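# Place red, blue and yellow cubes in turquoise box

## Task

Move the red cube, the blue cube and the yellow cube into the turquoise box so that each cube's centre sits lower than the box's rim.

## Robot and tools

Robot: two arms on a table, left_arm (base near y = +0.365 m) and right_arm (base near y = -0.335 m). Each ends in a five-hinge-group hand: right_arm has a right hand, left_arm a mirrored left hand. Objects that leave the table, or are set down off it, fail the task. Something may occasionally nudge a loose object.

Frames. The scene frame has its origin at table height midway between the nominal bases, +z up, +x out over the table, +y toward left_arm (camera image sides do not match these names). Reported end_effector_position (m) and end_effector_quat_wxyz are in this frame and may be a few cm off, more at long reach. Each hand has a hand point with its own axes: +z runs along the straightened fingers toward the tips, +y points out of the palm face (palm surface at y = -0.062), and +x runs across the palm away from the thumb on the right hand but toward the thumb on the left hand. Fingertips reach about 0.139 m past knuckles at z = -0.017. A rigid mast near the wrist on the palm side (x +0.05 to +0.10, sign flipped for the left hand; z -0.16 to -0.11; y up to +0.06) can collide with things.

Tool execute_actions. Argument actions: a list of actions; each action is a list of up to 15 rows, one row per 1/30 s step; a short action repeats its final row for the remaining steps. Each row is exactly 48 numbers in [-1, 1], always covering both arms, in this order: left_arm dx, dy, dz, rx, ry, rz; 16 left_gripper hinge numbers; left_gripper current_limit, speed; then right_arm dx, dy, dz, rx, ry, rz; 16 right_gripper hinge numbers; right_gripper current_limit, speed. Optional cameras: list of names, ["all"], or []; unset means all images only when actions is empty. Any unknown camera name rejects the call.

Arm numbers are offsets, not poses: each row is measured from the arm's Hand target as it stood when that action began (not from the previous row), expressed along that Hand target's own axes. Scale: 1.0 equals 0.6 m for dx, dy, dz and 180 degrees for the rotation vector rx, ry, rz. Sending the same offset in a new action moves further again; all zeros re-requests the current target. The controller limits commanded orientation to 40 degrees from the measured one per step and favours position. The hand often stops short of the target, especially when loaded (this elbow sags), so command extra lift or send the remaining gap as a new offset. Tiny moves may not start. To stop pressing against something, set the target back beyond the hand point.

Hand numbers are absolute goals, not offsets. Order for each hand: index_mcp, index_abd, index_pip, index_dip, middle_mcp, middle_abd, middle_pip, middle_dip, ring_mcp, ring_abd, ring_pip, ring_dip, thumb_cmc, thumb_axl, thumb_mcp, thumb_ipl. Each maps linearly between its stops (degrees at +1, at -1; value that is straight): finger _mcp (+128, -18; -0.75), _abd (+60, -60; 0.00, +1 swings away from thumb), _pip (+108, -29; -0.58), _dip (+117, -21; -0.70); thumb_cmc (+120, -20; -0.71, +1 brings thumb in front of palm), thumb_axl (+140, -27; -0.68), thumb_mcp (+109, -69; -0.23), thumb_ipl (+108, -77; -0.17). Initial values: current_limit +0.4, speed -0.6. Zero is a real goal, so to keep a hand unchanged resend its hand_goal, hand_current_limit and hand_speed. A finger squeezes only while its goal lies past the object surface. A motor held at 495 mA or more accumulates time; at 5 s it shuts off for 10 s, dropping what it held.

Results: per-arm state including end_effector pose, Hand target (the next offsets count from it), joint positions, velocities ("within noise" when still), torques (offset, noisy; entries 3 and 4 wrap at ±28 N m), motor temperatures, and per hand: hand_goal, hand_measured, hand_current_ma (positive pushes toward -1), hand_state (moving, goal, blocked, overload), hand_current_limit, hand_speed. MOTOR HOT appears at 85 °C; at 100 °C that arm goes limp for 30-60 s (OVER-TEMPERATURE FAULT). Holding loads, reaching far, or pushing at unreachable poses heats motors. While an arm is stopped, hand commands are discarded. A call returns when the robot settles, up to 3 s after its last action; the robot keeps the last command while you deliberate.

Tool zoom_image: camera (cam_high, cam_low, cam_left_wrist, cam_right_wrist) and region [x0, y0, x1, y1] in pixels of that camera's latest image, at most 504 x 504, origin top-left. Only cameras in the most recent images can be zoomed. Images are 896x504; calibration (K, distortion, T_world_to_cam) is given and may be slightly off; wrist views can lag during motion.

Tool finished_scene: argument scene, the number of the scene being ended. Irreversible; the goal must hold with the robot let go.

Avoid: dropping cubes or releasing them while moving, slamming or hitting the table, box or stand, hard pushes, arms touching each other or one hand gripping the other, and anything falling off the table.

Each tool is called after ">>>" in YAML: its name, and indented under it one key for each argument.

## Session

>>> execute_actions:
  actions: []

Scene clock: 0.00 s.
left_arm: end_effector_position=(+0.3484, -0.0161, +0.2523) hand_goal=(-0.754, +0.000, -0.576, -0.696, -0.754, +0.000, -0.576, -0.696, -0.754, +0.000, -0.576, -0.696, -0.714, -0.678, -0.226, -0.168) hand_measured=(-0.754, +0.000, -0.576, -0.696, -0.754, +0.000, -0.576, -0.696, -0.754, +0.000, -0.576, -0.696, -0.714, -0.678, -0.226, -0.168) hand_current_ma=(+0, +0, +0, +0, +0, +0, +0, +0, +0, +0, +0, +0, +0, +0, +0, +0) hand_state=(goal, goal, goal, goal, goal, goal, goal, goal, goal, goal, goal, goal, goal, goal, goal, goal) hand_current_limit=0.40 hand_speed=-0.60 end_effector_quat_wxyz=(+0.127, +0.991, +0.036, -0.007) | right_arm: end_effector_position=(+0.6080, -0.2753, +0.1666) hand_goal=(-0.754, +0.000, -0.576, -0.696, -0.754, +0.000, -0.576, -0.696, -0.754, +0.000, -0.576, -0.696, -0.714, -0.678, -0.226, -0.168) hand_measured=(-0.754, +0.000, -0.576, -0.696, -0.754, +0.000, -0.576, -0.696, -0.754, +0.000, -0.576, -0.696, -0.714, -0.678, -0.226, -0.168) hand_current_ma=(+0, +0, +0, +0, +0, +0, +0, +0, +0, +0, +0, +0, +0, +0, +0, +0) hand_state=(goal, goal, goal, goal, goal, goal, goal, goal, goal, goal, goal, goal, goal, goal, goal, goal) hand_current_limit=0.40 hand_speed=-0.60 end_effector_quat_wxyz=(-0.297, +0.615, +0.534, +0.498)
Joint positions: left_arm=[-0.773 1.315 1.206 -1.292 0.192 0.75] | right_arm=[-0.128 1.63 1.054 -0.523 -1.195 0.324]
Joint velocities: within noise
Joint torques (N m): no reading
Motor temperatures (°C): left_arm=[23 24 32 28 25 26] | right_arm=[25 27 28 28 26 27]
Heat: left arm: hottest elbow 32 °C; right arm: hottest elbow 28 °C.
Hand target: left_arm +0.3532, -0.0203, +0.2624; +0.134, +0.990, +0.035, +0.001 | right_arm +0.6150, -0.2763, +0.1760; -0.290, +0.610, +0.538, +0.504
camera_calibration:
cam_left_wrist: T_world_to_cam=[[-0.840506, 0.530977, -0.107766, 0.287494], [0.404126, 0.746883, 0.528061, -0.306377], [0.360877, 0.400287, -0.842341, 0.220289], [0, 0, 0, 1]] pos_world=[0.285958, -0.0120044, 0.378327]
cam_right_wrist: T_world_to_cam=[[0.668546, -0.452648, -0.590048, -0.40221], [-0.681081, -0.691275, -0.241387, 0.215709], [-0.298622, 0.563248, -0.770439, 0.591341], [0, 0, 0, 1]] pos_world=[0.592399, -0.366017, 0.270339]

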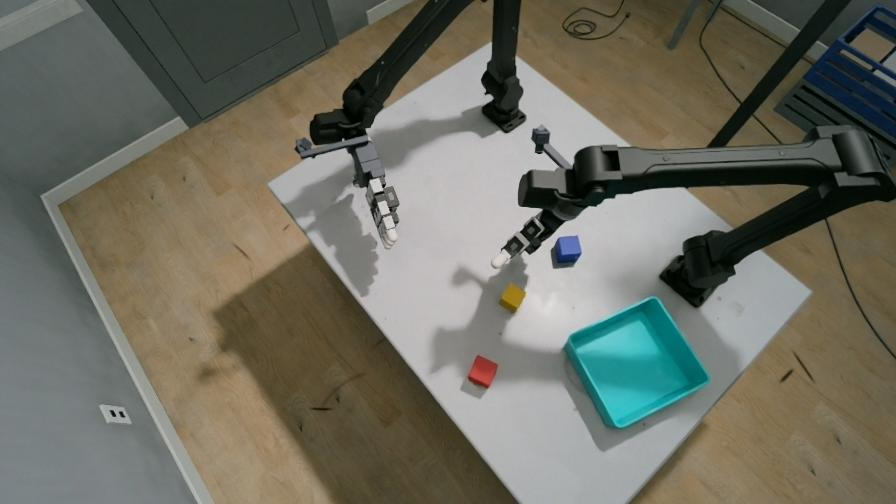

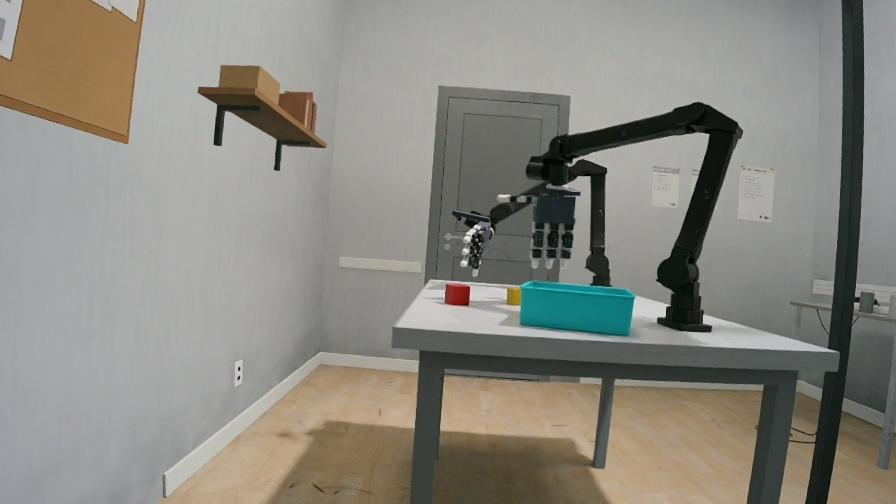

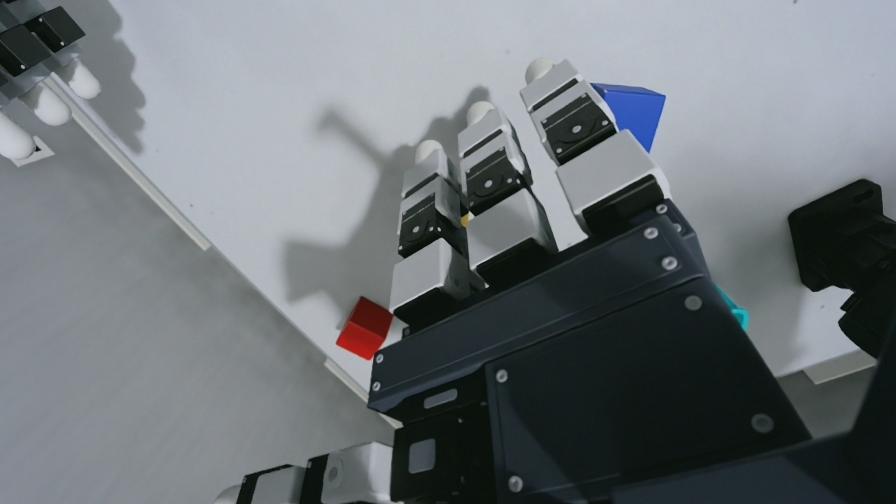

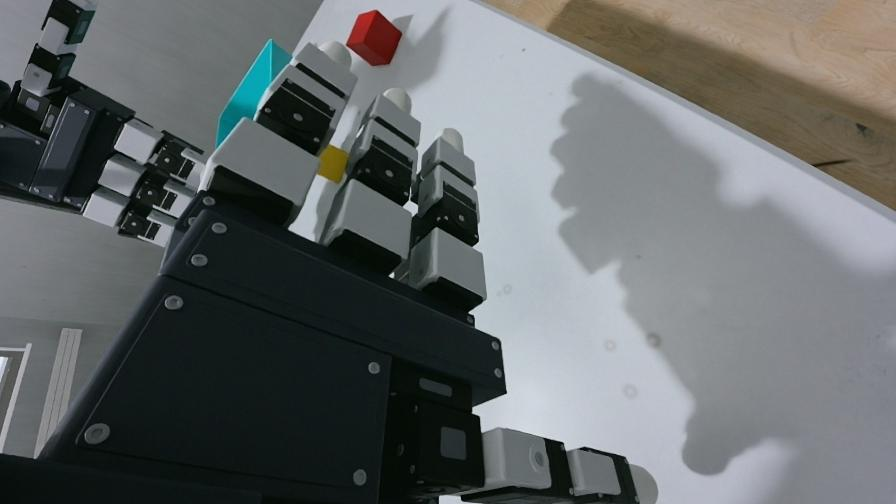

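>>> zoom_image:
  camera: "cam_high"
  region: [550, 285, 720, 440]

>>> zoom_image:
  camera: "cam_high"
  region: [450, 220, 610, 400]

Scaled by 2.965.

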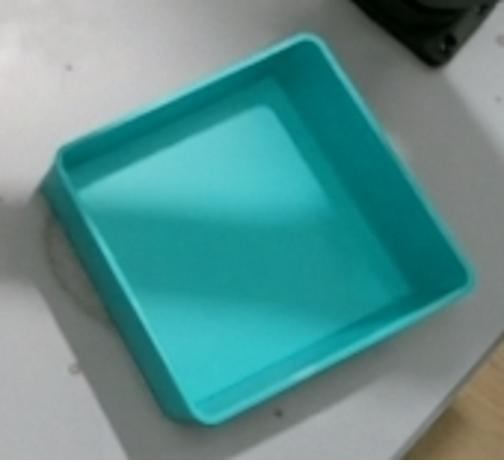

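Scaled by 2.800.

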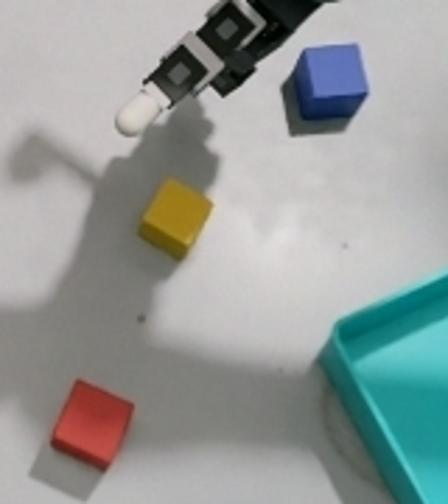

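>>> zoom_image:
  camera: "cam_low"
  region: [420, 250, 660, 350]

Scaled by 2.100.

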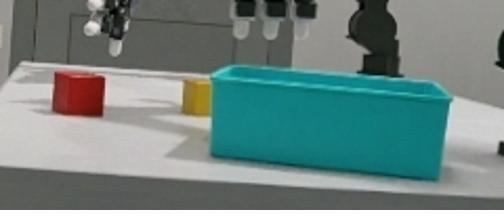

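>>> zoom_image:
  camera: "cam_high"
  region: [460, 345, 510, 395]

>>> zoom_image:
  camera: "cam_high"
  region: [490, 270, 540, 320]

>>> zoom_image:
  camera: "cam_high"
  region: [545, 225, 595, 275]

Scaled by 10.080.

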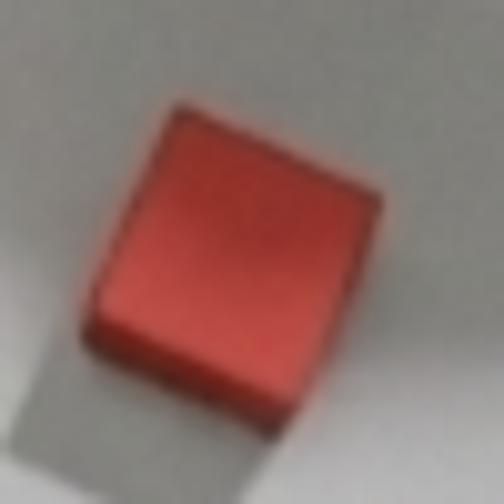

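Scaled by 10.080.

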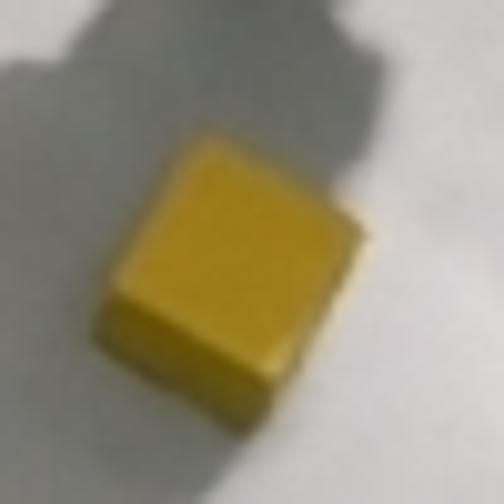

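Scaled by 10.080.

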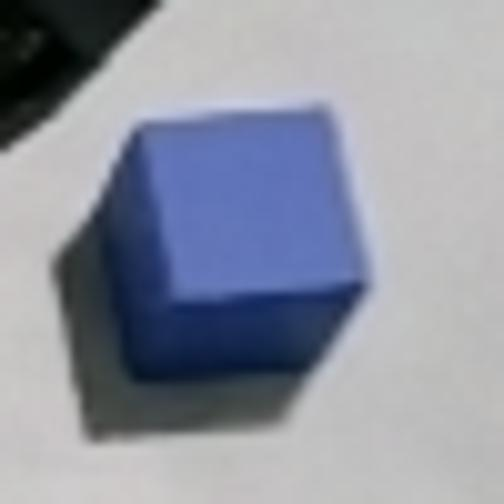

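>>> execute_actions:
  actions:
    - [[0.02,-0.0482,-0.0133,0.0833,0,0,-0.96,0,0.299,0.435,-0.98,0,0.504,0.928,-0.98,0,0.942,0.319,-0.714,-0.766,-0.226,-0.168,0.4,-0.5,0,0,0,0,0,0,-0.754,0,-0.576,-0.696,-0.754,0,-0.576,-0.696,-0.754,0,-0.576,-0.696,-0.714,-0.678,-0.226,-0.168,0.4,-0.6]]
    - [[0.02,-0.05,-0.0003,0.0833,0,0,-0.96,0,0.299,0.435,-0.98,0,0.504,0.928,-0.98,0,0.942,0.319,-0.714,-0.766,-0.226,-0.168,0.4,-0.5,0,0,0,0,0,0,-0.754,0,-0.576,-0.696,-0.754,0,-0.576,-0.696,-0.754,0,-0.576,-0.696,-0.714,-0.678,-0.226,-0.168,0.4,-0.6]]
    - [[0.02,-0.0484,0.0126,0.0833,0,0,-0.96,0,0.299,0.435,-0.98,0,0.504,0.928,-0.98,0,0.942,0.319,-0.1,-0.766,-0.1,0.0,0.4,-0.5,0,0,0,0,0,0,-0.754,0,-0.576,-0.696,-0.754,0,-0.576,-0.696,-0.754,0,-0.576,-0.696,-0.714,-0.678,-0.226,-0.168,0.4,-0.6]]
    - [[0.02,-0.0435,0.0247,0.0833,0,0,-0.96,0,0.299,0.435,-0.98,0,0.504,0.928,-0.98,0,0.942,0.319,0.571,-0.766,0,0.049,0.4,-0.5,0,0,0,0,0,0,-0.754,0,-0.576,-0.696,-0.754,0,-0.576,-0.696,-0.754,0,-0.576,-0.696,-0.714,-0.678,-0.226,-0.168,0.4,-0.6]]
  cameras: ["cam_left_wrist"]

Scene clock: 7.27 s.
left_arm: end_effector_position=(+0.3968, +0.0989, +0.2630) hand_goal=(-0.960, +0.000, +0.298, +0.434, -0.980, +0.000, +0.504, +0.928, -0.980, +0.000, +0.942, +0.318, +0.570, -0.766, +0.000, +0.048) hand_measured=(-0.956, +0.000, +0.294, +0.430, -0.976, +0.000, +0.500, +0.926, -0.976, +0.000, +0.936, +0.316, +0.570, -0.764, +0.000, +0.046) hand_current_ma=(+5, +0, -6, -4, +5, +0, -6, -4, +5, +0, -9, -4, +0, +4, +1, -2) hand_state=(goal, goal, goal, goal, goal, goal, goal, goal, goal, goal, goal, goal, goal, goal, goal, goal) hand_current_limit=0.40 hand_speed=-0.50 end_effector_quat_wxyz=(-0.222, +0.966, -0.014, +0.131) | right_arm: end_effector_position=(+0.6080, -0.2753, +0.1666) hand_goal=(-0.754, +0.000, -0.576, -0.696, -0.754, +0.000, -0.576, -0.696, -0.754, +0.000, -0.576, -0.696, -0.714, -0.678, -0.226, -0.168) hand_measured=(-0.754, -0.002, -0.576, -0.696, -0.754, -0.002, -0.576, -0.696, -0.754, -0.002, -0.576, -0.696, -0.714, -0.678, -0.226, -0.168) hand_current_ma=(+1, -1, +0, +0, +1, -1, +0, +0, +1, -1, +0, +0, +0, +1, +0, +0) hand_state=(goal, goal, goal, goal, goal, goal, goal, goal, goal, goal, goal, goal, goal, goal, goal, goal) hand_current_limit=0.40 hand_speed=-0.60 end_effector_quat_wxyz=(-0.297, +0.615, +0.534, +0.498)
Joint positions: left_arm=[-0.77 1.383 1.391 -1.681 -0.511 0.846] | right_arm=[-0.128 1.63 1.054 -0.523 -1.195 0.324]
Joint torques (N m): left_arm=[-0.26 -10.75 8.47 -0.29 -0.64 0.11] | right_arm=[0.73 -11.4 8.38 1.55 -1.06 -0.14]
Heat: left arm: hottest elbow 34 °C; right arm: hottest elbow 29 °C.
Hand target: left_arm +0.3926, +0.1027, +0.2619; -0.379, +0.925, +0.031, -0.017 | right_arm +0.6150, -0.2763, +0.1760; -0.290, +0.610, +0.538, +0.504
Off the commanded pose: left_arm 0.006 m, 26 deg | right_arm 0.012 m, 1 deg.
joint sent to its limit (left arm) — joint 4 (wrist pitch), lower limit. The joint targets are off in orientation, not in position.
camera_calibration:
cam_left_wrist: T_world_to_cam=[[-0.795986, 0.599156, 0.0861277, 0.192865], [0.229992, 0.167746, 0.958627, -0.404279], [0.559919, 0.782862, -0.271324, -0.101127], [0, 0, 0, 1]] pos_world=[0.303122, 0.031428, 0.343504]
Images, in order (width x height): cam_left_wrist 896x504.

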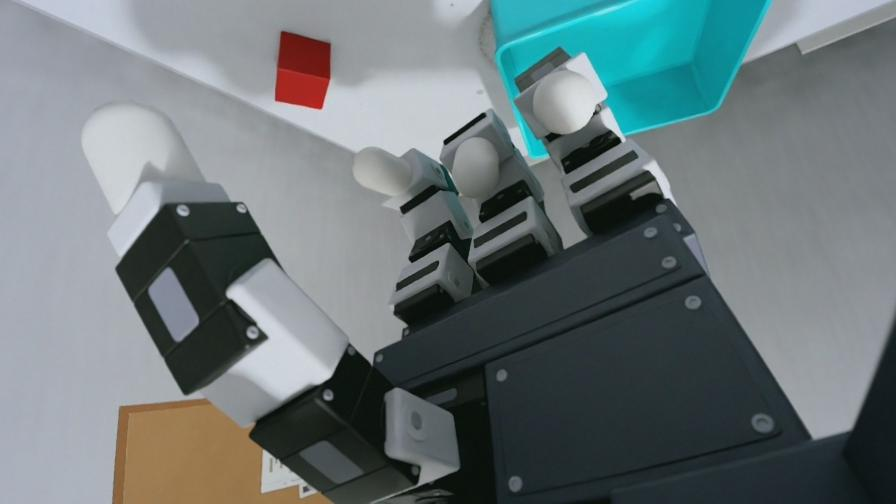

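>>> execute_actions:
  actions:
    - [[0,0.0589,0.0589,0,-0.0294,-0.0295,-0.96,0,0.299,0.435,-0.98,0,0.504,0.928,-0.98,0,0.942,0.319,0.571,-0.766,0,0.049,0.4,-0.6,0,0,0,0,0,0,-0.754,0,-0.576,-0.696,-0.754,0,-0.576,-0.696,-0.754,0,-0.576,-0.696,-0.714,-0.678,-0.226,-0.168,0.4,-0.6]]
    - [[0,0.0589,0.0589,0,-0.0294,-0.0295,-0.96,0,0.299,0.435,-0.98,0,0.504,0.928,-0.98,0,0.942,0.319,0.571,-0.766,0,0.049,0.4,-0.6,0,0,0,0,0,0,-0.754,0,-0.576,-0.696,-0.754,0,-0.576,-0.696,-0.754,0,-0.576,-0.696,-0.714,-0.678,-0.226,-0.168,0.4,-0.6]]
    - [[0,0.053,0.053,0,0,0,-0.96,0,0.299,0.435,-0.98,0,0.504,0.928,-0.98,0,0.942,0.319,0.571,-0.766,0,0.049,0.4,-0.6,0,0,0,0,0,0,-0.754,0,-0.576,-0.696,-0.754,0,-0.576,-0.696,-0.754,0,-0.576,-0.696,-0.714,-0.678,-0.226,-0.168,0.4,-0.6]]
  cameras: ["cam_left_wrist","cam_high"]

Scene clock: 9.57 s.
left_arm: end_effector_position=(+0.3935, +0.1020, +0.1180) hand_goal=(-0.960, +0.000, +0.298, +0.434, -0.980, +0.000, +0.504, +0.928, -0.980, +0.000, +0.942, +0.318, +0.570, -0.766, +0.000, +0.048) hand_measured=(-0.956, +0.000, +0.294, +0.430, -0.976, +0.000, +0.500, +0.926, -0.976, +0.000, +0.936, +0.316, +0.570, -0.764, +0.000, +0.046) hand_current_ma=(+6, +0, -5, -4, +6, +0, -5, -4, +5, +0, -8, -4, +0, +4, +1, -2) hand_state=(goal, goal, goal, goal, goal, goal, goal, goal, goal, goal, goal, goal, goal, goal, goal, goal) hand_current_limit=0.40 hand_speed=-0.60 end_effector_quat_wxyz=(-0.283, +0.950, +0.134, -0.002) | right_arm: end_effector_position=(+0.6080, -0.2753, +0.1666) hand_goal=(-0.754, +0.000, -0.576, -0.696, -0.754, +0.000, -0.576, -0.696, -0.754, +0.000, -0.576, -0.696, -0.714, -0.678, -0.226, -0.168) hand_measured=(-0.754, -0.002, -0.576, -0.696, -0.754, -0.002, -0.576, -0.696, -0.754, -0.002, -0.576, -0.696, -0.714, -0.678, -0.226, -0.168) hand_current_ma=(+1, -1, +0, +0, +1, -1, +0, +0, +1, -1, +0, +0, +0, +1, +0, +0) hand_state=(goal, goal, goal, goal, goal, goal, goal, goal, goal, goal, goal, goal, goal, goal, goal, goal) hand_current_limit=0.40 hand_speed=-0.60 end_effector_quat_wxyz=(-0.297, +0.615, +0.534, +0.498)
Joint positions: left_arm=[-0.77 1.637 1.29 -1.684 -0.355 0.478] | right_arm=[-0.128 1.63 1.054 -0.523 -1.195 0.324]
Joint torques (N m): left_arm=[-0.62 -12.1 7.69 -0.99 -0.27 -0.17] | right_arm=[0.97 -11.52 8.24 1.59 -1.08 -0.16]
Heat: left arm: hottest elbow 34 °C; right arm: hottest elbow 29 °C.
Hand target: left_arm +0.3917, +0.1015, +0.1171; -0.374, +0.913, +0.151, -0.067 | right_arm +0.6150, -0.2763, +0.1760; -0.290, +0.610, +0.538, +0.504
Off the commanded pose: left_arm 0.002 m, 14 deg | right_arm 0.012 m, 1 deg.
joint sent to its limit (left arm) — joint 4 (wrist pitch), lower limit. The joint targets are off in orientation, not in position.
camera_calibration:
cam_left_wrist: T_world_to_cam=[[-0.92037, 0.264853, 0.287702, 0.260148], [0.341542, 0.186137, 0.92125, -0.306389], [0.190444, 0.946153, -0.261774, -0.0134167], [0, 0, 0, 1]] pos_world=[0.346632, 0.000823852, 0.203904]
Images, in order (width x height): cam_high 896x504, cam_left_wrist 896x504.

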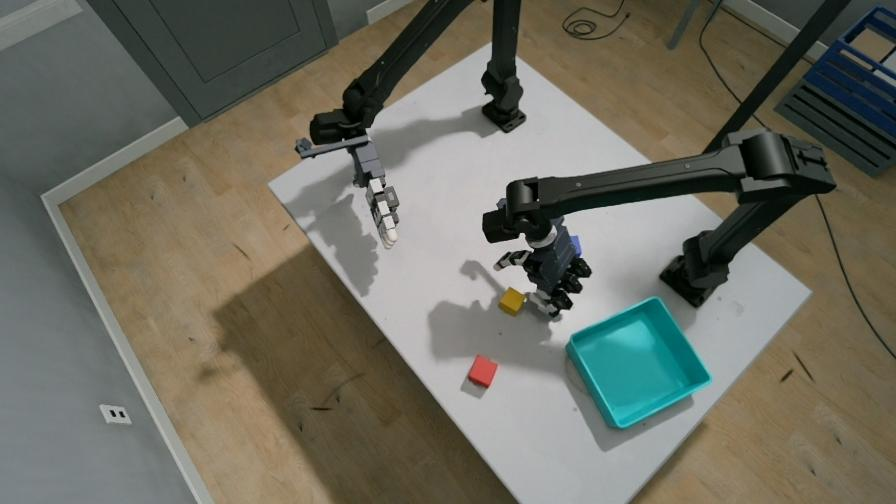

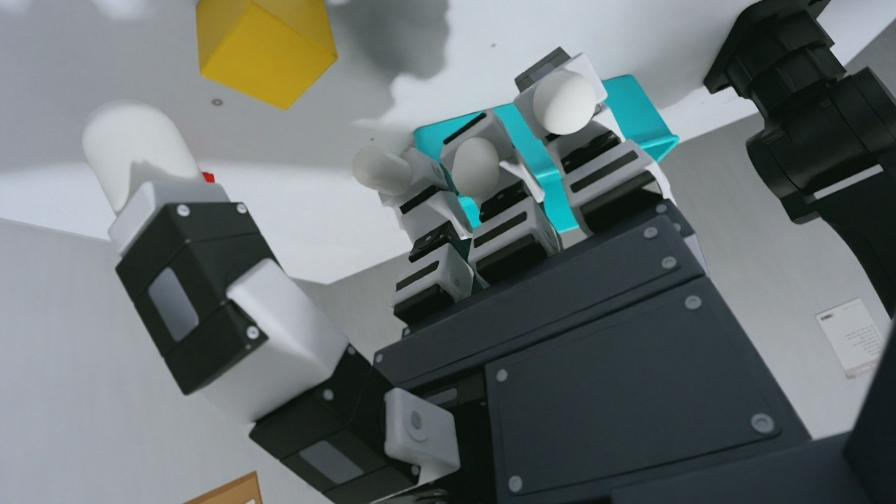

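>>> zoom_image:
  camera: "cam_left_wrist"
  region: [180, 0, 360, 130]

Scaled by 2.800.

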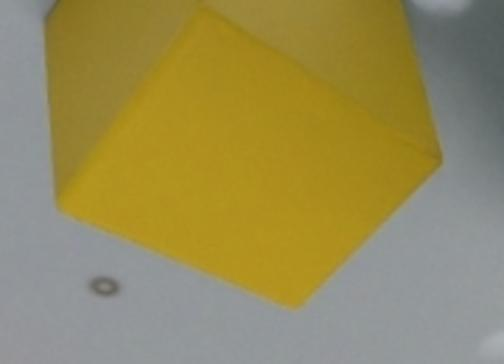

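>>> execute_actions:
  actions:
    - [[0.0298,0.0161,0.0428,0,0,0,-0.96,0,0.299,0.435,-0.98,0,0.504,0.928,-0.98,0,0.942,0.319,0.571,-0.766,0,0.049,0.4,-0.6,0,0,0,0,0,0,-0.754,0,-0.576,-0.696,-0.754,0,-0.576,-0.696,-0.754,0,-0.576,-0.696,-0.714,-0.678,-0.226,-0.168,0.4,-0.6]]
  cameras: ["cam_left_wrist"]

>>> zoom_image:
  camera: "cam_left_wrist"
  region: [120, 0, 420, 200]

Scene clock: 11.03 s.
left_arm: end_effector_position=(+0.4023, +0.1161, +0.0932) hand_goal=(-0.960, +0.000, +0.298, +0.434, -0.980, +0.000, +0.504, +0.928, -0.980, +0.000, +0.942, +0.318, +0.570, -0.766, +0.000, +0.048) hand_measured=(-0.956, +0.000, +0.294, +0.430, -0.976, +0.000, +0.500, +0.926, -0.976, +0.000, +0.936, +0.316, +0.570, -0.764, +0.000, +0.046) hand_current_ma=(+6, +0, -5, -4, +6, +0, -5, -4, +5, +0, -8, -4, +0, +4, +1, -2) hand_state=(goal, goal, goal, goal, goal, goal, goal, goal, goal, goal, goal, goal, goal, goal, goal, goal) hand_current_limit=0.40 hand_speed=-0.60 end_effector_quat_wxyz=(-0.309, +0.941, +0.141, -0.019) | right_arm: end_effector_position=(+0.6080, -0.2753, +0.1666) hand_goal=(-0.754, +0.000, -0.576, -0.696, -0.754, +0.000, -0.576, -0.696, -0.754, +0.000, -0.576, -0.696, -0.714, -0.678, -0.226, -0.168) hand_measured=(-0.754, -0.002, -0.576, -0.696, -0.754, -0.002, -0.576, -0.696, -0.754, -0.002, -0.576, -0.696, -0.714, -0.678, -0.226, -0.168) hand_current_ma=(+1, -1, +0, +0, +1, -1, +0, +0, +1, -1, +0, +0, +0, +1, +0, +0) hand_state=(goal, goal, goal, goal, goal, goal, goal, goal, goal, goal, goal, goal, goal, goal, goal, goal) hand_current_limit=0.40 hand_speed=-0.60 end_effector_quat_wxyz=(-0.297, +0.615, +0.534, +0.498)
Joint positions: left_arm=[-0.738 1.698 1.29 -1.684 -0.371 0.478] | right_arm=[-0.128 1.63 1.054 -0.523 -1.195 0.324]
Joint torques (N m): left_arm=[0.03 -12.28 8.1 -1.11 -0.47 -0.03] | right_arm=[1.14 -12.04 8.32 1.63 -1.05 -0.1]
Heat: left arm: hottest elbow 34 °C; right arm: hottest elbow 29 °C.
Hand target: left_arm +0.4047, +0.1178, +0.0919; -0.374, +0.913, +0.151, -0.067 | right_arm +0.6150, -0.2763, +0.1760; -0.290, +0.610, +0.538, +0.504
Off the commanded pose: left_arm 0.003 m, 10 deg | right_arm 0.012 m, 1 deg.
joint sent to its limit (left arm) — joint 4 (wrist pitch), lower limit. The joint targets are off in orientation, not in position.
camera_calibration:
cam_left_wrist: T_world_to_cam=[[-0.91499, 0.226967, 0.333586, 0.269645], [0.371144, 0.149167, 0.916516, -0.296354], [0.158259, 0.962411, -0.220723, -0.0276776], [0, 0, 0, 1]] pos_world=[0.361093, 0.00964276, 0.175554]
Images, in order (width x height): cam_left_wrist 896x504.

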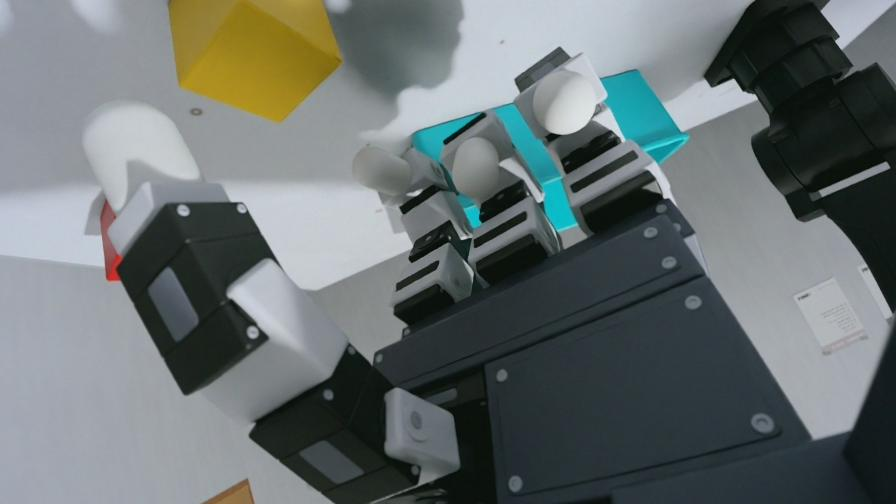

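Scaled by 1.680.

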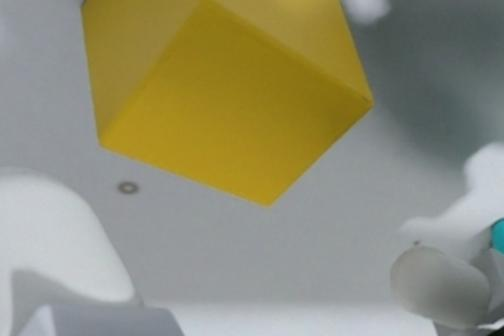

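>>> execute_actions:
  actions:
    - [[0,0.0377,0.0377,0,0,0,-0.96,0,0.299,0.435,-0.98,0,0.504,0.928,-0.98,0,0.942,0.319,0.571,-0.766,0,0.049,0.4,-0.6,0,0,0,0,0,0,-0.754,0,-0.576,-0.696,-0.754,0,-0.576,-0.696,-0.754,0,-0.576,-0.696,-0.714,-0.678,-0.226,-0.168,0.4,-0.6]]
  cameras: ["cam_left_wrist","cam_high"]

>>> zoom_image:
  camera: "cam_high"
  region: [470, 220, 620, 370]

Scene clock: 12.20 s.
left_arm: end_effector_position=(+0.4001, +0.1199, +0.0572) hand_goal=(-0.960, +0.000, +0.298, +0.434, -0.980, +0.000, +0.504, +0.928, -0.980, +0.000, +0.942, +0.318, +0.570, -0.766, +0.000, +0.048) hand_measured=(-0.956, +0.000, +0.294, +0.430, -0.976, +0.000, +0.500, +0.926, -0.976, +0.000, +0.936, +0.316, +0.570, -0.764, +0.000, +0.046) hand_current_ma=(+6, +0, -4, -4, +6, +0, -5, -4, +5, +0, -8, -4, +0, +4, +1, -2) hand_state=(goal, goal, goal, goal, goal, goal, goal, goal, goal, goal, goal, goal, goal, goal, goal, goal) hand_current_limit=0.40 hand_speed=-0.60 end_effector_quat_wxyz=(-0.340, +0.929, +0.140, -0.043) | right_arm: end_effector_position=(+0.6080, -0.2753, +0.1666) hand_goal=(-0.754, +0.000, -0.576, -0.696, -0.754, +0.000, -0.576, -0.696, -0.754, +0.000, -0.576, -0.696, -0.714, -0.678, -0.226, -0.168) hand_measured=(-0.754, -0.002, -0.576, -0.696, -0.754, -0.002, -0.576, -0.696, -0.754, -0.002, -0.576, -0.696, -0.714, -0.678, -0.226, -0.168) hand_current_ma=(+1, -1, +0, +0, +1, -1, +0, +0, +1, -1, +0, +0, +0, +1, +0, +0) hand_state=(goal, goal, goal, goal, goal, goal, goal, goal, goal, goal, goal, goal, goal, goal, goal, goal) hand_current_limit=0.40 hand_speed=-0.60 end_effector_quat_wxyz=(-0.297, +0.615, +0.534, +0.498)
Joint positions: left_arm=[-0.738 1.785 1.29 -1.684 -0.371 0.458] | right_arm=[-0.128 1.63 1.054 -0.523 -1.195 0.324]
Joint torques (N m): left_arm=[0.03 -14.15 8.4 -1.32 -0.32 -0.19] | right_arm=[1.49 -12.1 8.34 1.59 -1.09 -0.09]
Heat: left arm: hottest elbow 34 °C; right arm: hottest elbow 29 °C.
Hand target: left_arm +0.4045, +0.1176, +0.0599; -0.374, +0.913, +0.151, -0.067 | right_arm +0.6150, -0.2763, +0.1760; -0.290, +0.610, +0.538, +0.504
Off the commanded pose: left_arm 0.006 m, 5 deg | right_arm 0.012 m, 1 deg.
joint sent to its limit (left arm) — joint 4 (wrist pitch), lower limit. The joint targets are off in orientation, not in position.
camera_calibration:
cam_left_wrist: T_world_to_cam=[[-0.898128, 0.191669, 0.395764, 0.272674], [0.419271, 0.101898, 0.902124, -0.275844], [0.132582, 0.976156, -0.171879, -0.0332134], [0, 0, 0, 1]] pos_world=[0.364953, 0.00826623, 0.135222]
Images, in order (width x height): cam_high 896x504, cam_left_wrist 896x504.

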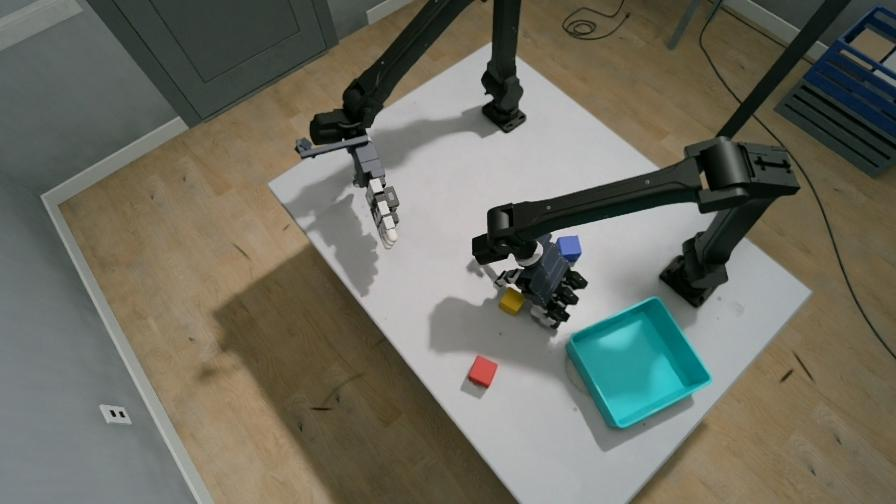

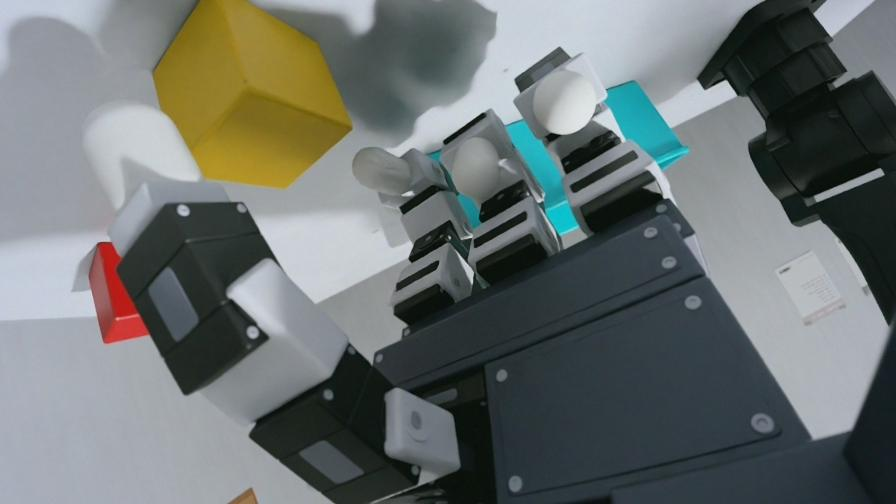

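Scaled by 3.360.

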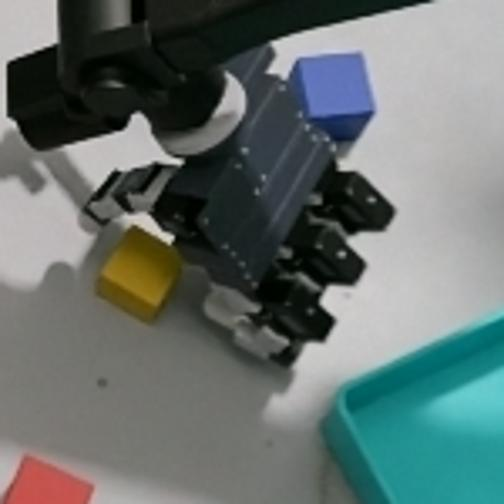

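>>> zoom_image:
  camera: "cam_left_wrist"
  region: [130, 0, 380, 200]

Scaled by 2.016.

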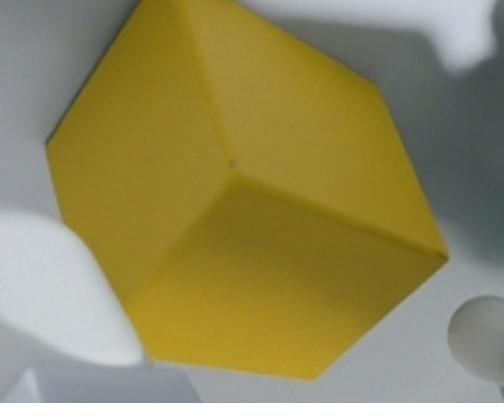

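>>> execute_actions:
  actions:
    - [[0.01,0.0212,0.0212,0,0,0,-0.96,0,0.299,0.435,-0.98,0,0.504,0.928,-0.98,0,0.942,0.319,0.571,-0.766,0,0.049,0.4,-0.6,0,0,0,0,0,0,-0.754,0,-0.576,-0.696,-0.754,0,-0.576,-0.696,-0.754,0,-0.576,-0.696,-0.714,-0.678,-0.226,-0.168,0.4,-0.6]]
  cameras: ["cam_left_wrist"]

>>> zoom_image:
  camera: "cam_left_wrist"
  region: [130, 0, 380, 260]

Scene clock: 14.73 s.
left_arm: end_effector_position=(+0.3976, +0.1228, +0.0376) hand_goal=(-0.960, +0.000, +0.298, +0.434, -0.980, +0.000, +0.504, +0.928, -0.980, +0.000, +0.942, +0.318, +0.570, -0.766, +0.000, +0.048) hand_measured=(-0.956, +0.000, +0.294, +0.430, -0.976, +0.000, +0.500, +0.926, -0.976, +0.000, +0.936, +0.316, +0.570, -0.764, +0.000, +0.046) hand_current_ma=(+6, +0, -4, -4, +6, +0, -4, -4, +5, +0, -8, -4, +0, +4, +1, -2) hand_state=(goal, goal, goal, goal, goal, goal, goal, goal, goal, goal, goal, goal, goal, goal, goal, goal) hand_current_limit=0.40 hand_speed=-0.60 end_effector_quat_wxyz=(-0.357, +0.922, +0.138, -0.057) | right_arm: end_effector_position=(+0.6080, -0.2753, +0.1666) hand_goal=(-0.754, +0.000, -0.576, -0.696, -0.754, +0.000, -0.576, -0.696, -0.754, +0.000, -0.576, -0.696, -0.714, -0.678, -0.226, -0.168) hand_measured=(-0.754, -0.002, -0.576, -0.696, -0.754, -0.002, -0.576, -0.696, -0.754, -0.002, -0.576, -0.696, -0.714, -0.678, -0.226, -0.168) hand_current_ma=(+1, -1, +0, +0, +1, -1, +0, +0, +1, -1, +0, +0, +0, +1, +0, +0) hand_state=(goal, goal, goal, goal, goal, goal, goal, goal, goal, goal, goal, goal, goal, goal, goal, goal) hand_current_limit=0.40 hand_speed=-0.60 end_effector_quat_wxyz=(-0.297, +0.615, +0.534, +0.498)
Joint positions: left_arm=[-0.738 1.832 1.29 -1.684 -0.371 0.451] | right_arm=[-0.128 1.63 1.054 -0.523 -1.195 0.324]
Joint torques (N m): left_arm=[0.26 -12.86 9.54 -1.44 -0.44 -0.15] | right_arm=[1.61 -11.93 8.31 1.58 -1.02 -0.11]
Heat: left arm: hottest elbow 34 °C; right arm: hottest elbow 30 °C.
Hand target: left_arm +0.4101, +0.1193, +0.0419; -0.374, +0.913, +0.151, -0.067 | right_arm +0.6150, -0.2763, +0.1760; -0.290, +0.610, +0.538, +0.504
Off the commanded pose: left_arm 0.014 m, 3 deg | right_arm 0.012 m, 1 deg.
joint sent to its limit (left arm) — joint 4 (wrist pitch), lower limit. The joint targets are off in orientation, not in position.
camera_calibration:
cam_left_wrist: T_world_to_cam=[[-0.885912, 0.173614, 0.430137, 0.273727], [0.447465, 0.0755565, 0.891104, -0.264954], [0.122209, 0.981911, -0.144623, -0.0366453], [0, 0, 0, 1]] pos_world=[0.365534, 0.00847842, 0.113061]
Images, in order (width x height): cam_left_wrist 896x504.

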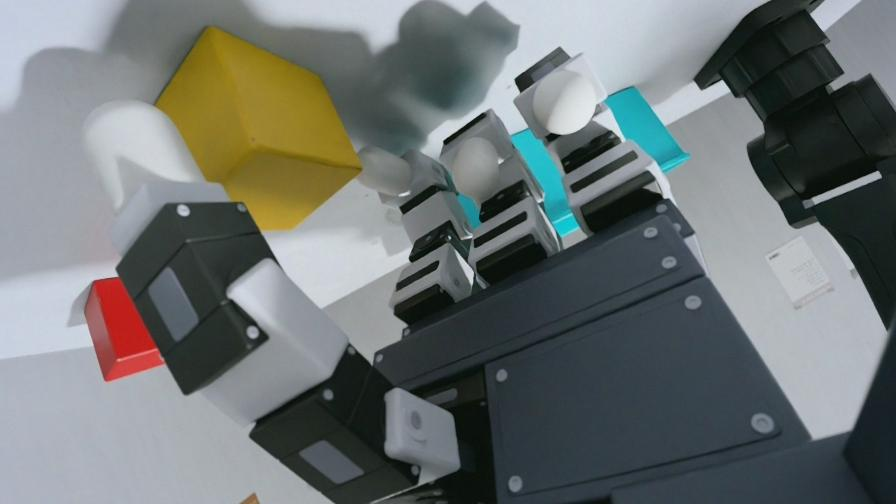

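Scaled by 1.938.

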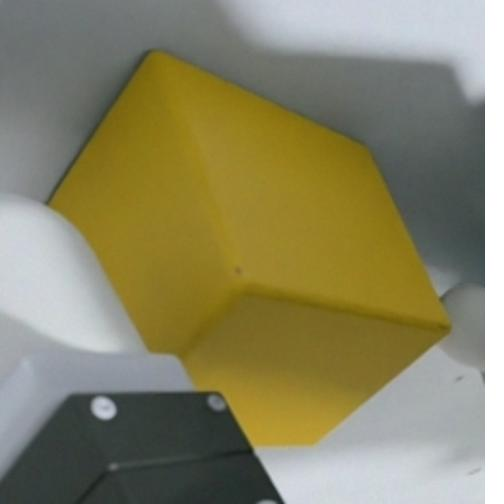

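>>> execute_actions:
  actions:
    - [[0.0183,0.0065,-0.0005,0,0,0,-0.96,0,0.299,0.435,-0.98,0,0.504,0.928,-0.98,0,0.942,0.319,0.571,-0.766,0,0.049,0.4,-0.6,0,0,0,0,0,0,-0.754,0,-0.576,-0.696,-0.754,0,-0.576,-0.696,-0.754,0,-0.576,-0.696,-0.714,-0.678,-0.226,-0.168,0.4,-0.6]]
  cameras: ["cam_left_wrist"]

>>> zoom_image:
  camera: "cam_left_wrist"
  region: [130, 0, 380, 260]

Scene clock: 15.83 s.
left_arm: end_effector_position=(+0.4092, +0.1253, +0.0377) hand_goal=(-0.960, +0.000, +0.298, +0.434, -0.980, +0.000, +0.504, +0.928, -0.980, +0.000, +0.942, +0.318, +0.570, -0.766, +0.000, +0.048) hand_measured=(-0.956, +0.000, +0.294, +0.430, -0.976, +0.000, +0.500, +0.926, -0.976, +0.000, +0.936, +0.316, +0.570, -0.764, +0.000, +0.046) hand_current_ma=(+6, +0, -4, -4, +6, +0, -4, -4, +5, +0, -8, -4, +0, +4, +1, -2) hand_state=(goal, goal, goal, goal, goal, goal, goal, goal, goal, goal, goal, goal, goal, goal, goal, goal) hand_current_limit=0.40 hand_speed=-0.60 end_effector_quat_wxyz=(-0.356, +0.922, +0.145, -0.054) | right_arm: end_effector_position=(+0.6080, -0.2753, +0.1666) hand_goal=(-0.754, +0.000, -0.576, -0.696, -0.754, +0.000, -0.576, -0.696, -0.754, +0.000, -0.576, -0.696, -0.714, -0.678, -0.226, -0.168) hand_measured=(-0.754, -0.002, -0.576, -0.696, -0.754, -0.002, -0.576, -0.696, -0.754, -0.002, -0.576, -0.696, -0.714, -0.678, -0.226, -0.168) hand_current_ma=(+1, -1, +0, +0, +1, -1, +0, +0, +1, -1, +0, +0, +0, +1, +0, +0) hand_state=(goal, goal, goal, goal, goal, goal, goal, goal, goal, goal, goal, goal, goal, goal, goal, goal) hand_current_limit=0.40 hand_speed=-0.60 end_effector_quat_wxyz=(-0.297, +0.615, +0.534, +0.498)
Joint positions: left_arm=[-0.721 1.845 1.311 -1.684 -0.38 0.45] | right_arm=[-0.128 1.63 1.054 -0.523 -1.195 0.324]
Joint torques (N m): left_arm=[0.62 -12.86 10.06 -1.32 -0.45 -0.01] | right_arm=[0.21 -11.28 8.42 1.46 -1.05 -0.1]
Heat: left arm: hottest elbow 34 °C; right arm: hottest elbow 30 °C.
Hand target: left_arm +0.4214, +0.1202, +0.0393; -0.374, +0.913, +0.151, -0.067 | right_arm +0.6150, -0.2763, +0.1760; -0.290, +0.610, +0.538, +0.504
Off the commanded pose: left_arm 0.013 m, 3 deg | right_arm 0.012 m, 1 deg.
joint sent to its limit (left arm) — joint 4 (wrist pitch), lower limit. The joint targets are off in orientation, not in position.
camera_calibration:
cam_left_wrist: T_world_to_cam=[[-0.892603, 0.162373, 0.420589, 0.287932], [0.43674, 0.0799027, 0.896032, -0.266805], [0.111886, 0.983489, -0.142236, -0.0366118], [0, 0, 0, 1]] pos_world=[0.37763, 0.0105732, 0.112757]
Images, in order (width x height): cam_left_wrist 896x504.

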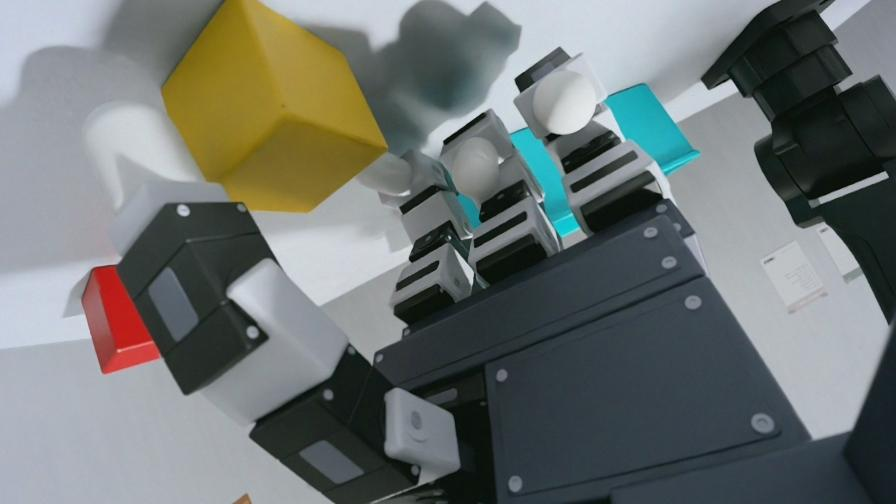

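Scaled by 1.938.

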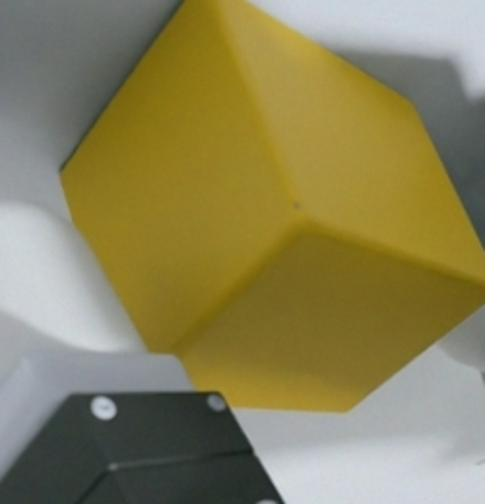

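>>> execute_actions:
  actions:
    - [[-0.0067,0.0177,0.0083,0,0,0,-0.96,0,0.299,0.435,-0.98,0,0.504,0.928,-0.98,0,0.942,0.319,0.571,-0.766,0,0.049,0.4,-0.6,0,0,0,0,0,0,-0.754,0,-0.576,-0.696,-0.754,0,-0.576,-0.696,-0.754,0,-0.576,-0.696,-0.714,-0.678,-0.226,-0.168,0.4,-0.6]]
  cameras: ["cam_left_wrist","cam_high"]

>>> zoom_image:
  camera: "cam_left_wrist"
  region: [130, 0, 380, 260]

>>> zoom_image:
  camera: "cam_high"
  region: [480, 250, 580, 350]

Scene clock: 17.23 s.
left_arm: end_effector_position=(+0.4094, +0.1251, +0.0251) hand_goal=(-0.960, +0.000, +0.298, +0.434, -0.980, +0.000, +0.504, +0.928, -0.980, +0.000, +0.942, +0.318, +0.570, -0.766, +0.000, +0.048) hand_measured=(-0.956, +0.000, +0.294, +0.430, -0.976, +0.000, +0.500, +0.926, -0.976, +0.000, +0.936, +0.316, +0.570, -0.764, +0.000, +0.046) hand_current_ma=(+6, +0, -4, -4, +6, +0, -4, -4, +5, +0, -8, -4, +0, +4, +1, -2) hand_state=(goal, goal, goal, goal, goal, goal, goal, goal, goal, goal, goal, goal, goal, goal, goal, goal) hand_current_limit=0.40 hand_speed=-0.60 end_effector_quat_wxyz=(-0.365, +0.918, +0.144, -0.062) | right_arm: end_effector_position=(+0.6080, -0.2753, +0.1666) hand_goal=(-0.754, +0.000, -0.576, -0.696, -0.754, +0.000, -0.576, -0.696, -0.754, +0.000, -0.576, -0.696, -0.714, -0.678, -0.226, -0.168) hand_measured=(-0.754, -0.002, -0.576, -0.696, -0.754, -0.002, -0.576, -0.696, -0.754, -0.002, -0.576, -0.696, -0.714, -0.678, -0.226, -0.168) hand_current_ma=(+1, -1, +0, +0, +1, -1, +0, +0, +1, -1, +0, +0, +0, +1, +0, +0) hand_state=(goal, goal, goal, goal, goal, goal, goal, goal, goal, goal, goal, goal, goal, goal, goal, goal) hand_current_limit=0.40 hand_speed=-0.60 end_effector_quat_wxyz=(-0.297, +0.615, +0.534, +0.498)
Joint positions: left_arm=[-0.721 1.88 1.319 -1.684 -0.378 0.447] | right_arm=[-0.128 1.63 1.054 -0.523 -1.195 0.324]
Joint torques (N m): left_arm=[-0.97 -13.51 9.7 -1.42 -0.25 -0.18] | right_arm=[1.38 -11.05 8.32 1.54 -1.02 -0.15]
Heat: left arm: hottest elbow 35 °C; right arm: hottest elbow 30 °C.
Hand target: left_arm +0.4189, +0.1150, +0.0283; -0.374, +0.913, +0.151, -0.067 | right_arm +0.6150, -0.2763, +0.1760; -0.290, +0.610, +0.538, +0.504
Off the commanded pose: left_arm 0.014 m, 2 deg | right_arm 0.012 m, 1 deg.
joint sent to its limit (left arm) — joint 4 (wrist pitch), lower limit. The joint targets still meet the commanded pose.
camera_calibration:
cam_left_wrist: T_world_to_cam=[[-0.884975, 0.151881, 0.440172, 0.291198], [0.453592, 0.0675625, 0.888645, -0.260846], [0.10523, 0.986087, -0.128683, -0.0360844], [0, 0, 0, 1]] pos_world=[0.379818, 0.00897815, 0.0989786]
Images, in order (width x height): cam_high 896x504, cam_left_wrist 896x504.

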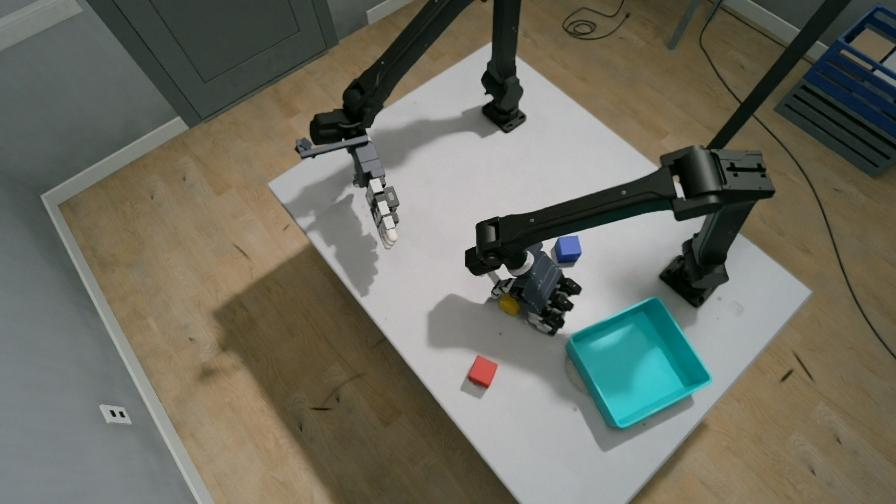

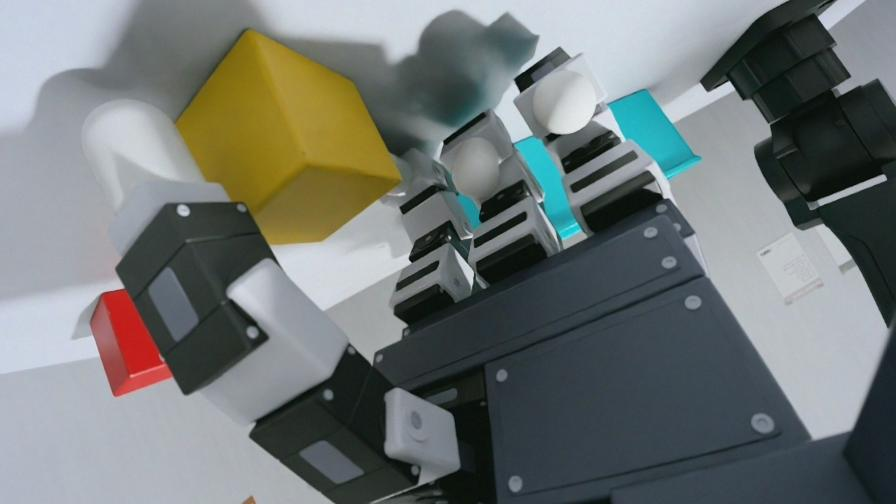

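Scaled by 1.938.

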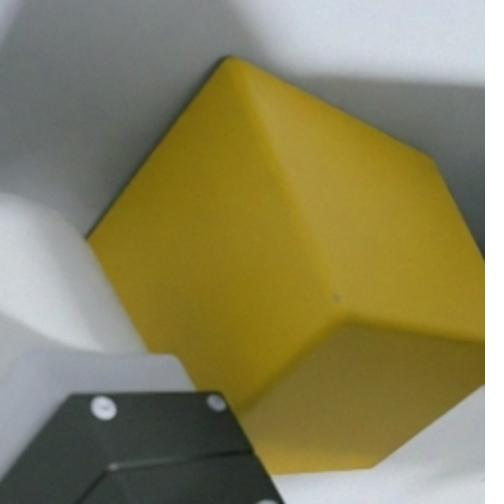

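Scaled by 5.040.

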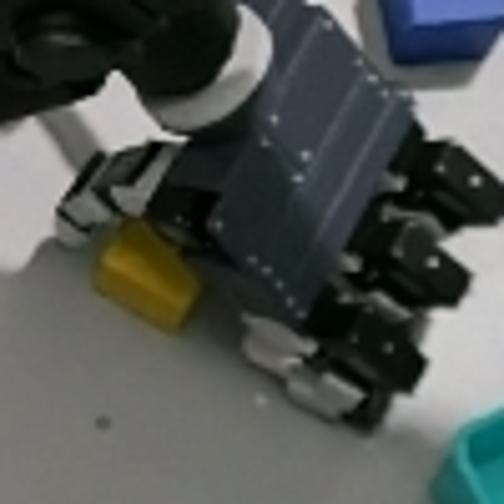

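>>> execute_actions:
  actions:
    - [[0,0,0,0,0,0,-0.85,0,0.299,0.435,-0.98,0,0.504,0.928,-0.98,0,0.942,0.319,0.571,-0.766,0.1,0.049,0.4,-0.8,0,0,0,0,0,0,-0.754,0,-0.576,-0.696,-0.754,0,-0.576,-0.696,-0.754,0,-0.576,-0.696,-0.714,-0.678,-0.226,-0.168,0.4,-0.6]]
    - [[0,0,0,0,0,0,-0.8,0,0.299,0.435,-0.98,0,0.504,0.928,-0.98,0,0.942,0.319,0.571,-0.766,0.22,0.049,0.4,-0.8,0,0,0,0,0,0,-0.754,0,-0.576,-0.696,-0.754,0,-0.576,-0.696,-0.754,0,-0.576,-0.696,-0.714,-0.678,-0.226,-0.168,0.4,-0.6]]
  cameras: ["cam_left_wrist"]

Scene clock: 19.03 s.
left_arm: end_effector_position=(+0.4096, +0.1252, +0.0252) hand_goal=(-0.800, +0.000, +0.298, +0.434, -0.980, +0.000, +0.504, +0.928, -0.980, +0.000, +0.942, +0.318, +0.570, -0.766, +0.220, +0.048) hand_measured=(-0.820, +0.000, +0.294, +0.432, -0.976, +0.000, +0.500, +0.926, -0.976, +0.000, +0.936, +0.316, +0.570, -0.764, +0.190, +0.042) hand_current_ma=(-45, +0, -7, -2, +6, +0, -4, -4, +5, +0, -8, -4, +0, +2, -99, -11) hand_state=(goal, goal, goal, goal, goal, goal, goal, goal, goal, goal, goal, goal, goal, goal, blocked, goal) hand_current_limit=0.40 hand_speed=-0.80 end_effector_quat_wxyz=(-0.365, +0.918, +0.146, -0.062) | right_arm: end_effector_position=(+0.6080, -0.2753, +0.1666) hand_goal=(-0.754, +0.000, -0.576, -0.696, -0.754, +0.000, -0.576, -0.696, -0.754, +0.000, -0.576, -0.696, -0.714, -0.678, -0.226, -0.168) hand_measured=(-0.754, -0.002, -0.576, -0.696, -0.754, -0.002, -0.576, -0.696, -0.754, -0.002, -0.576, -0.696, -0.714, -0.678, -0.226, -0.168) hand_current_ma=(+1, -1, +0, +0, +1, -1, +0, +0, +1, -1, +0, +0, +0, +1, +0, +0) hand_state=(goal, goal, goal, goal, goal, goal, goal, goal, goal, goal, goal, goal, goal, goal, goal, goal) hand_current_limit=0.40 hand_speed=-0.60 end_effector_quat_wxyz=(-0.297, +0.615, +0.534, +0.498)
Joint positions: left_arm=[-0.721 1.88 1.319 -1.684 -0.378 0.443] | right_arm=[-0.128 1.63 1.054 -0.523 -1.195 0.324]
Joint torques (N m): left_arm=[-0.91 -13.68 9.72 -1.46 -0.24 -0.11] | right_arm=[1.96 -11.22 8.38 1.59 -1.09 -0.18]
Heat: left arm: hottest elbow 35 °C; right arm: hottest elbow 30 °C.
Hand target: left_arm +0.4189, +0.1149, +0.0283; -0.374, +0.913, +0.151, -0.067 | right_arm +0.6150, -0.2763, +0.1760; -0.290, +0.610, +0.538, +0.504
Off the commanded pose: left_arm 0.014 m, 1 deg | right_arm 0.012 m, 1 deg.
joint sent to its limit (left arm) — joint 4 (wrist pitch), lower limit. The joint targets still meet the commanded pose.
camera_calibration:
cam_left_wrist: T_world_to_cam=[[-0.886285, 0.149218, 0.438443, 0.2922], [0.451585, 0.0682854, 0.889611, -0.260231], [0.102806, 0.986444, -0.127905, -0.0352869], [0, 0, 0, 1]] pos_world=[0.380117, 0.00897708, 0.0988781]
Images, in order (width x height): cam_left_wrist 896x504.

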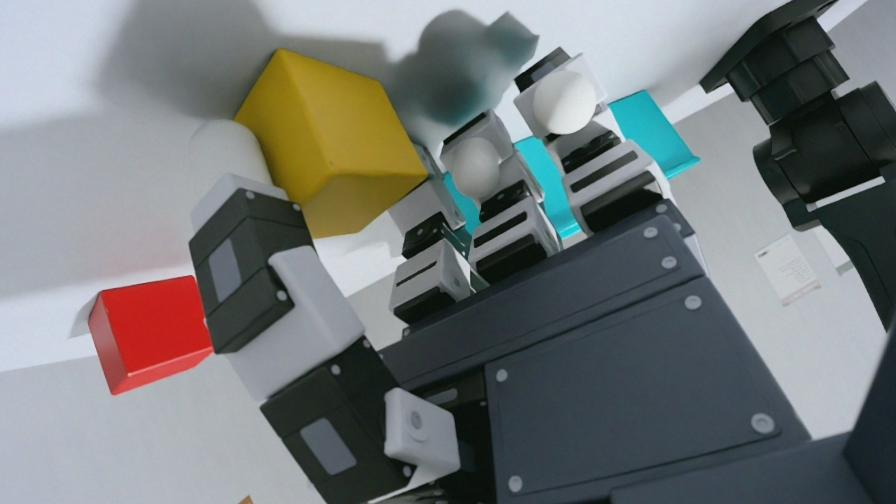

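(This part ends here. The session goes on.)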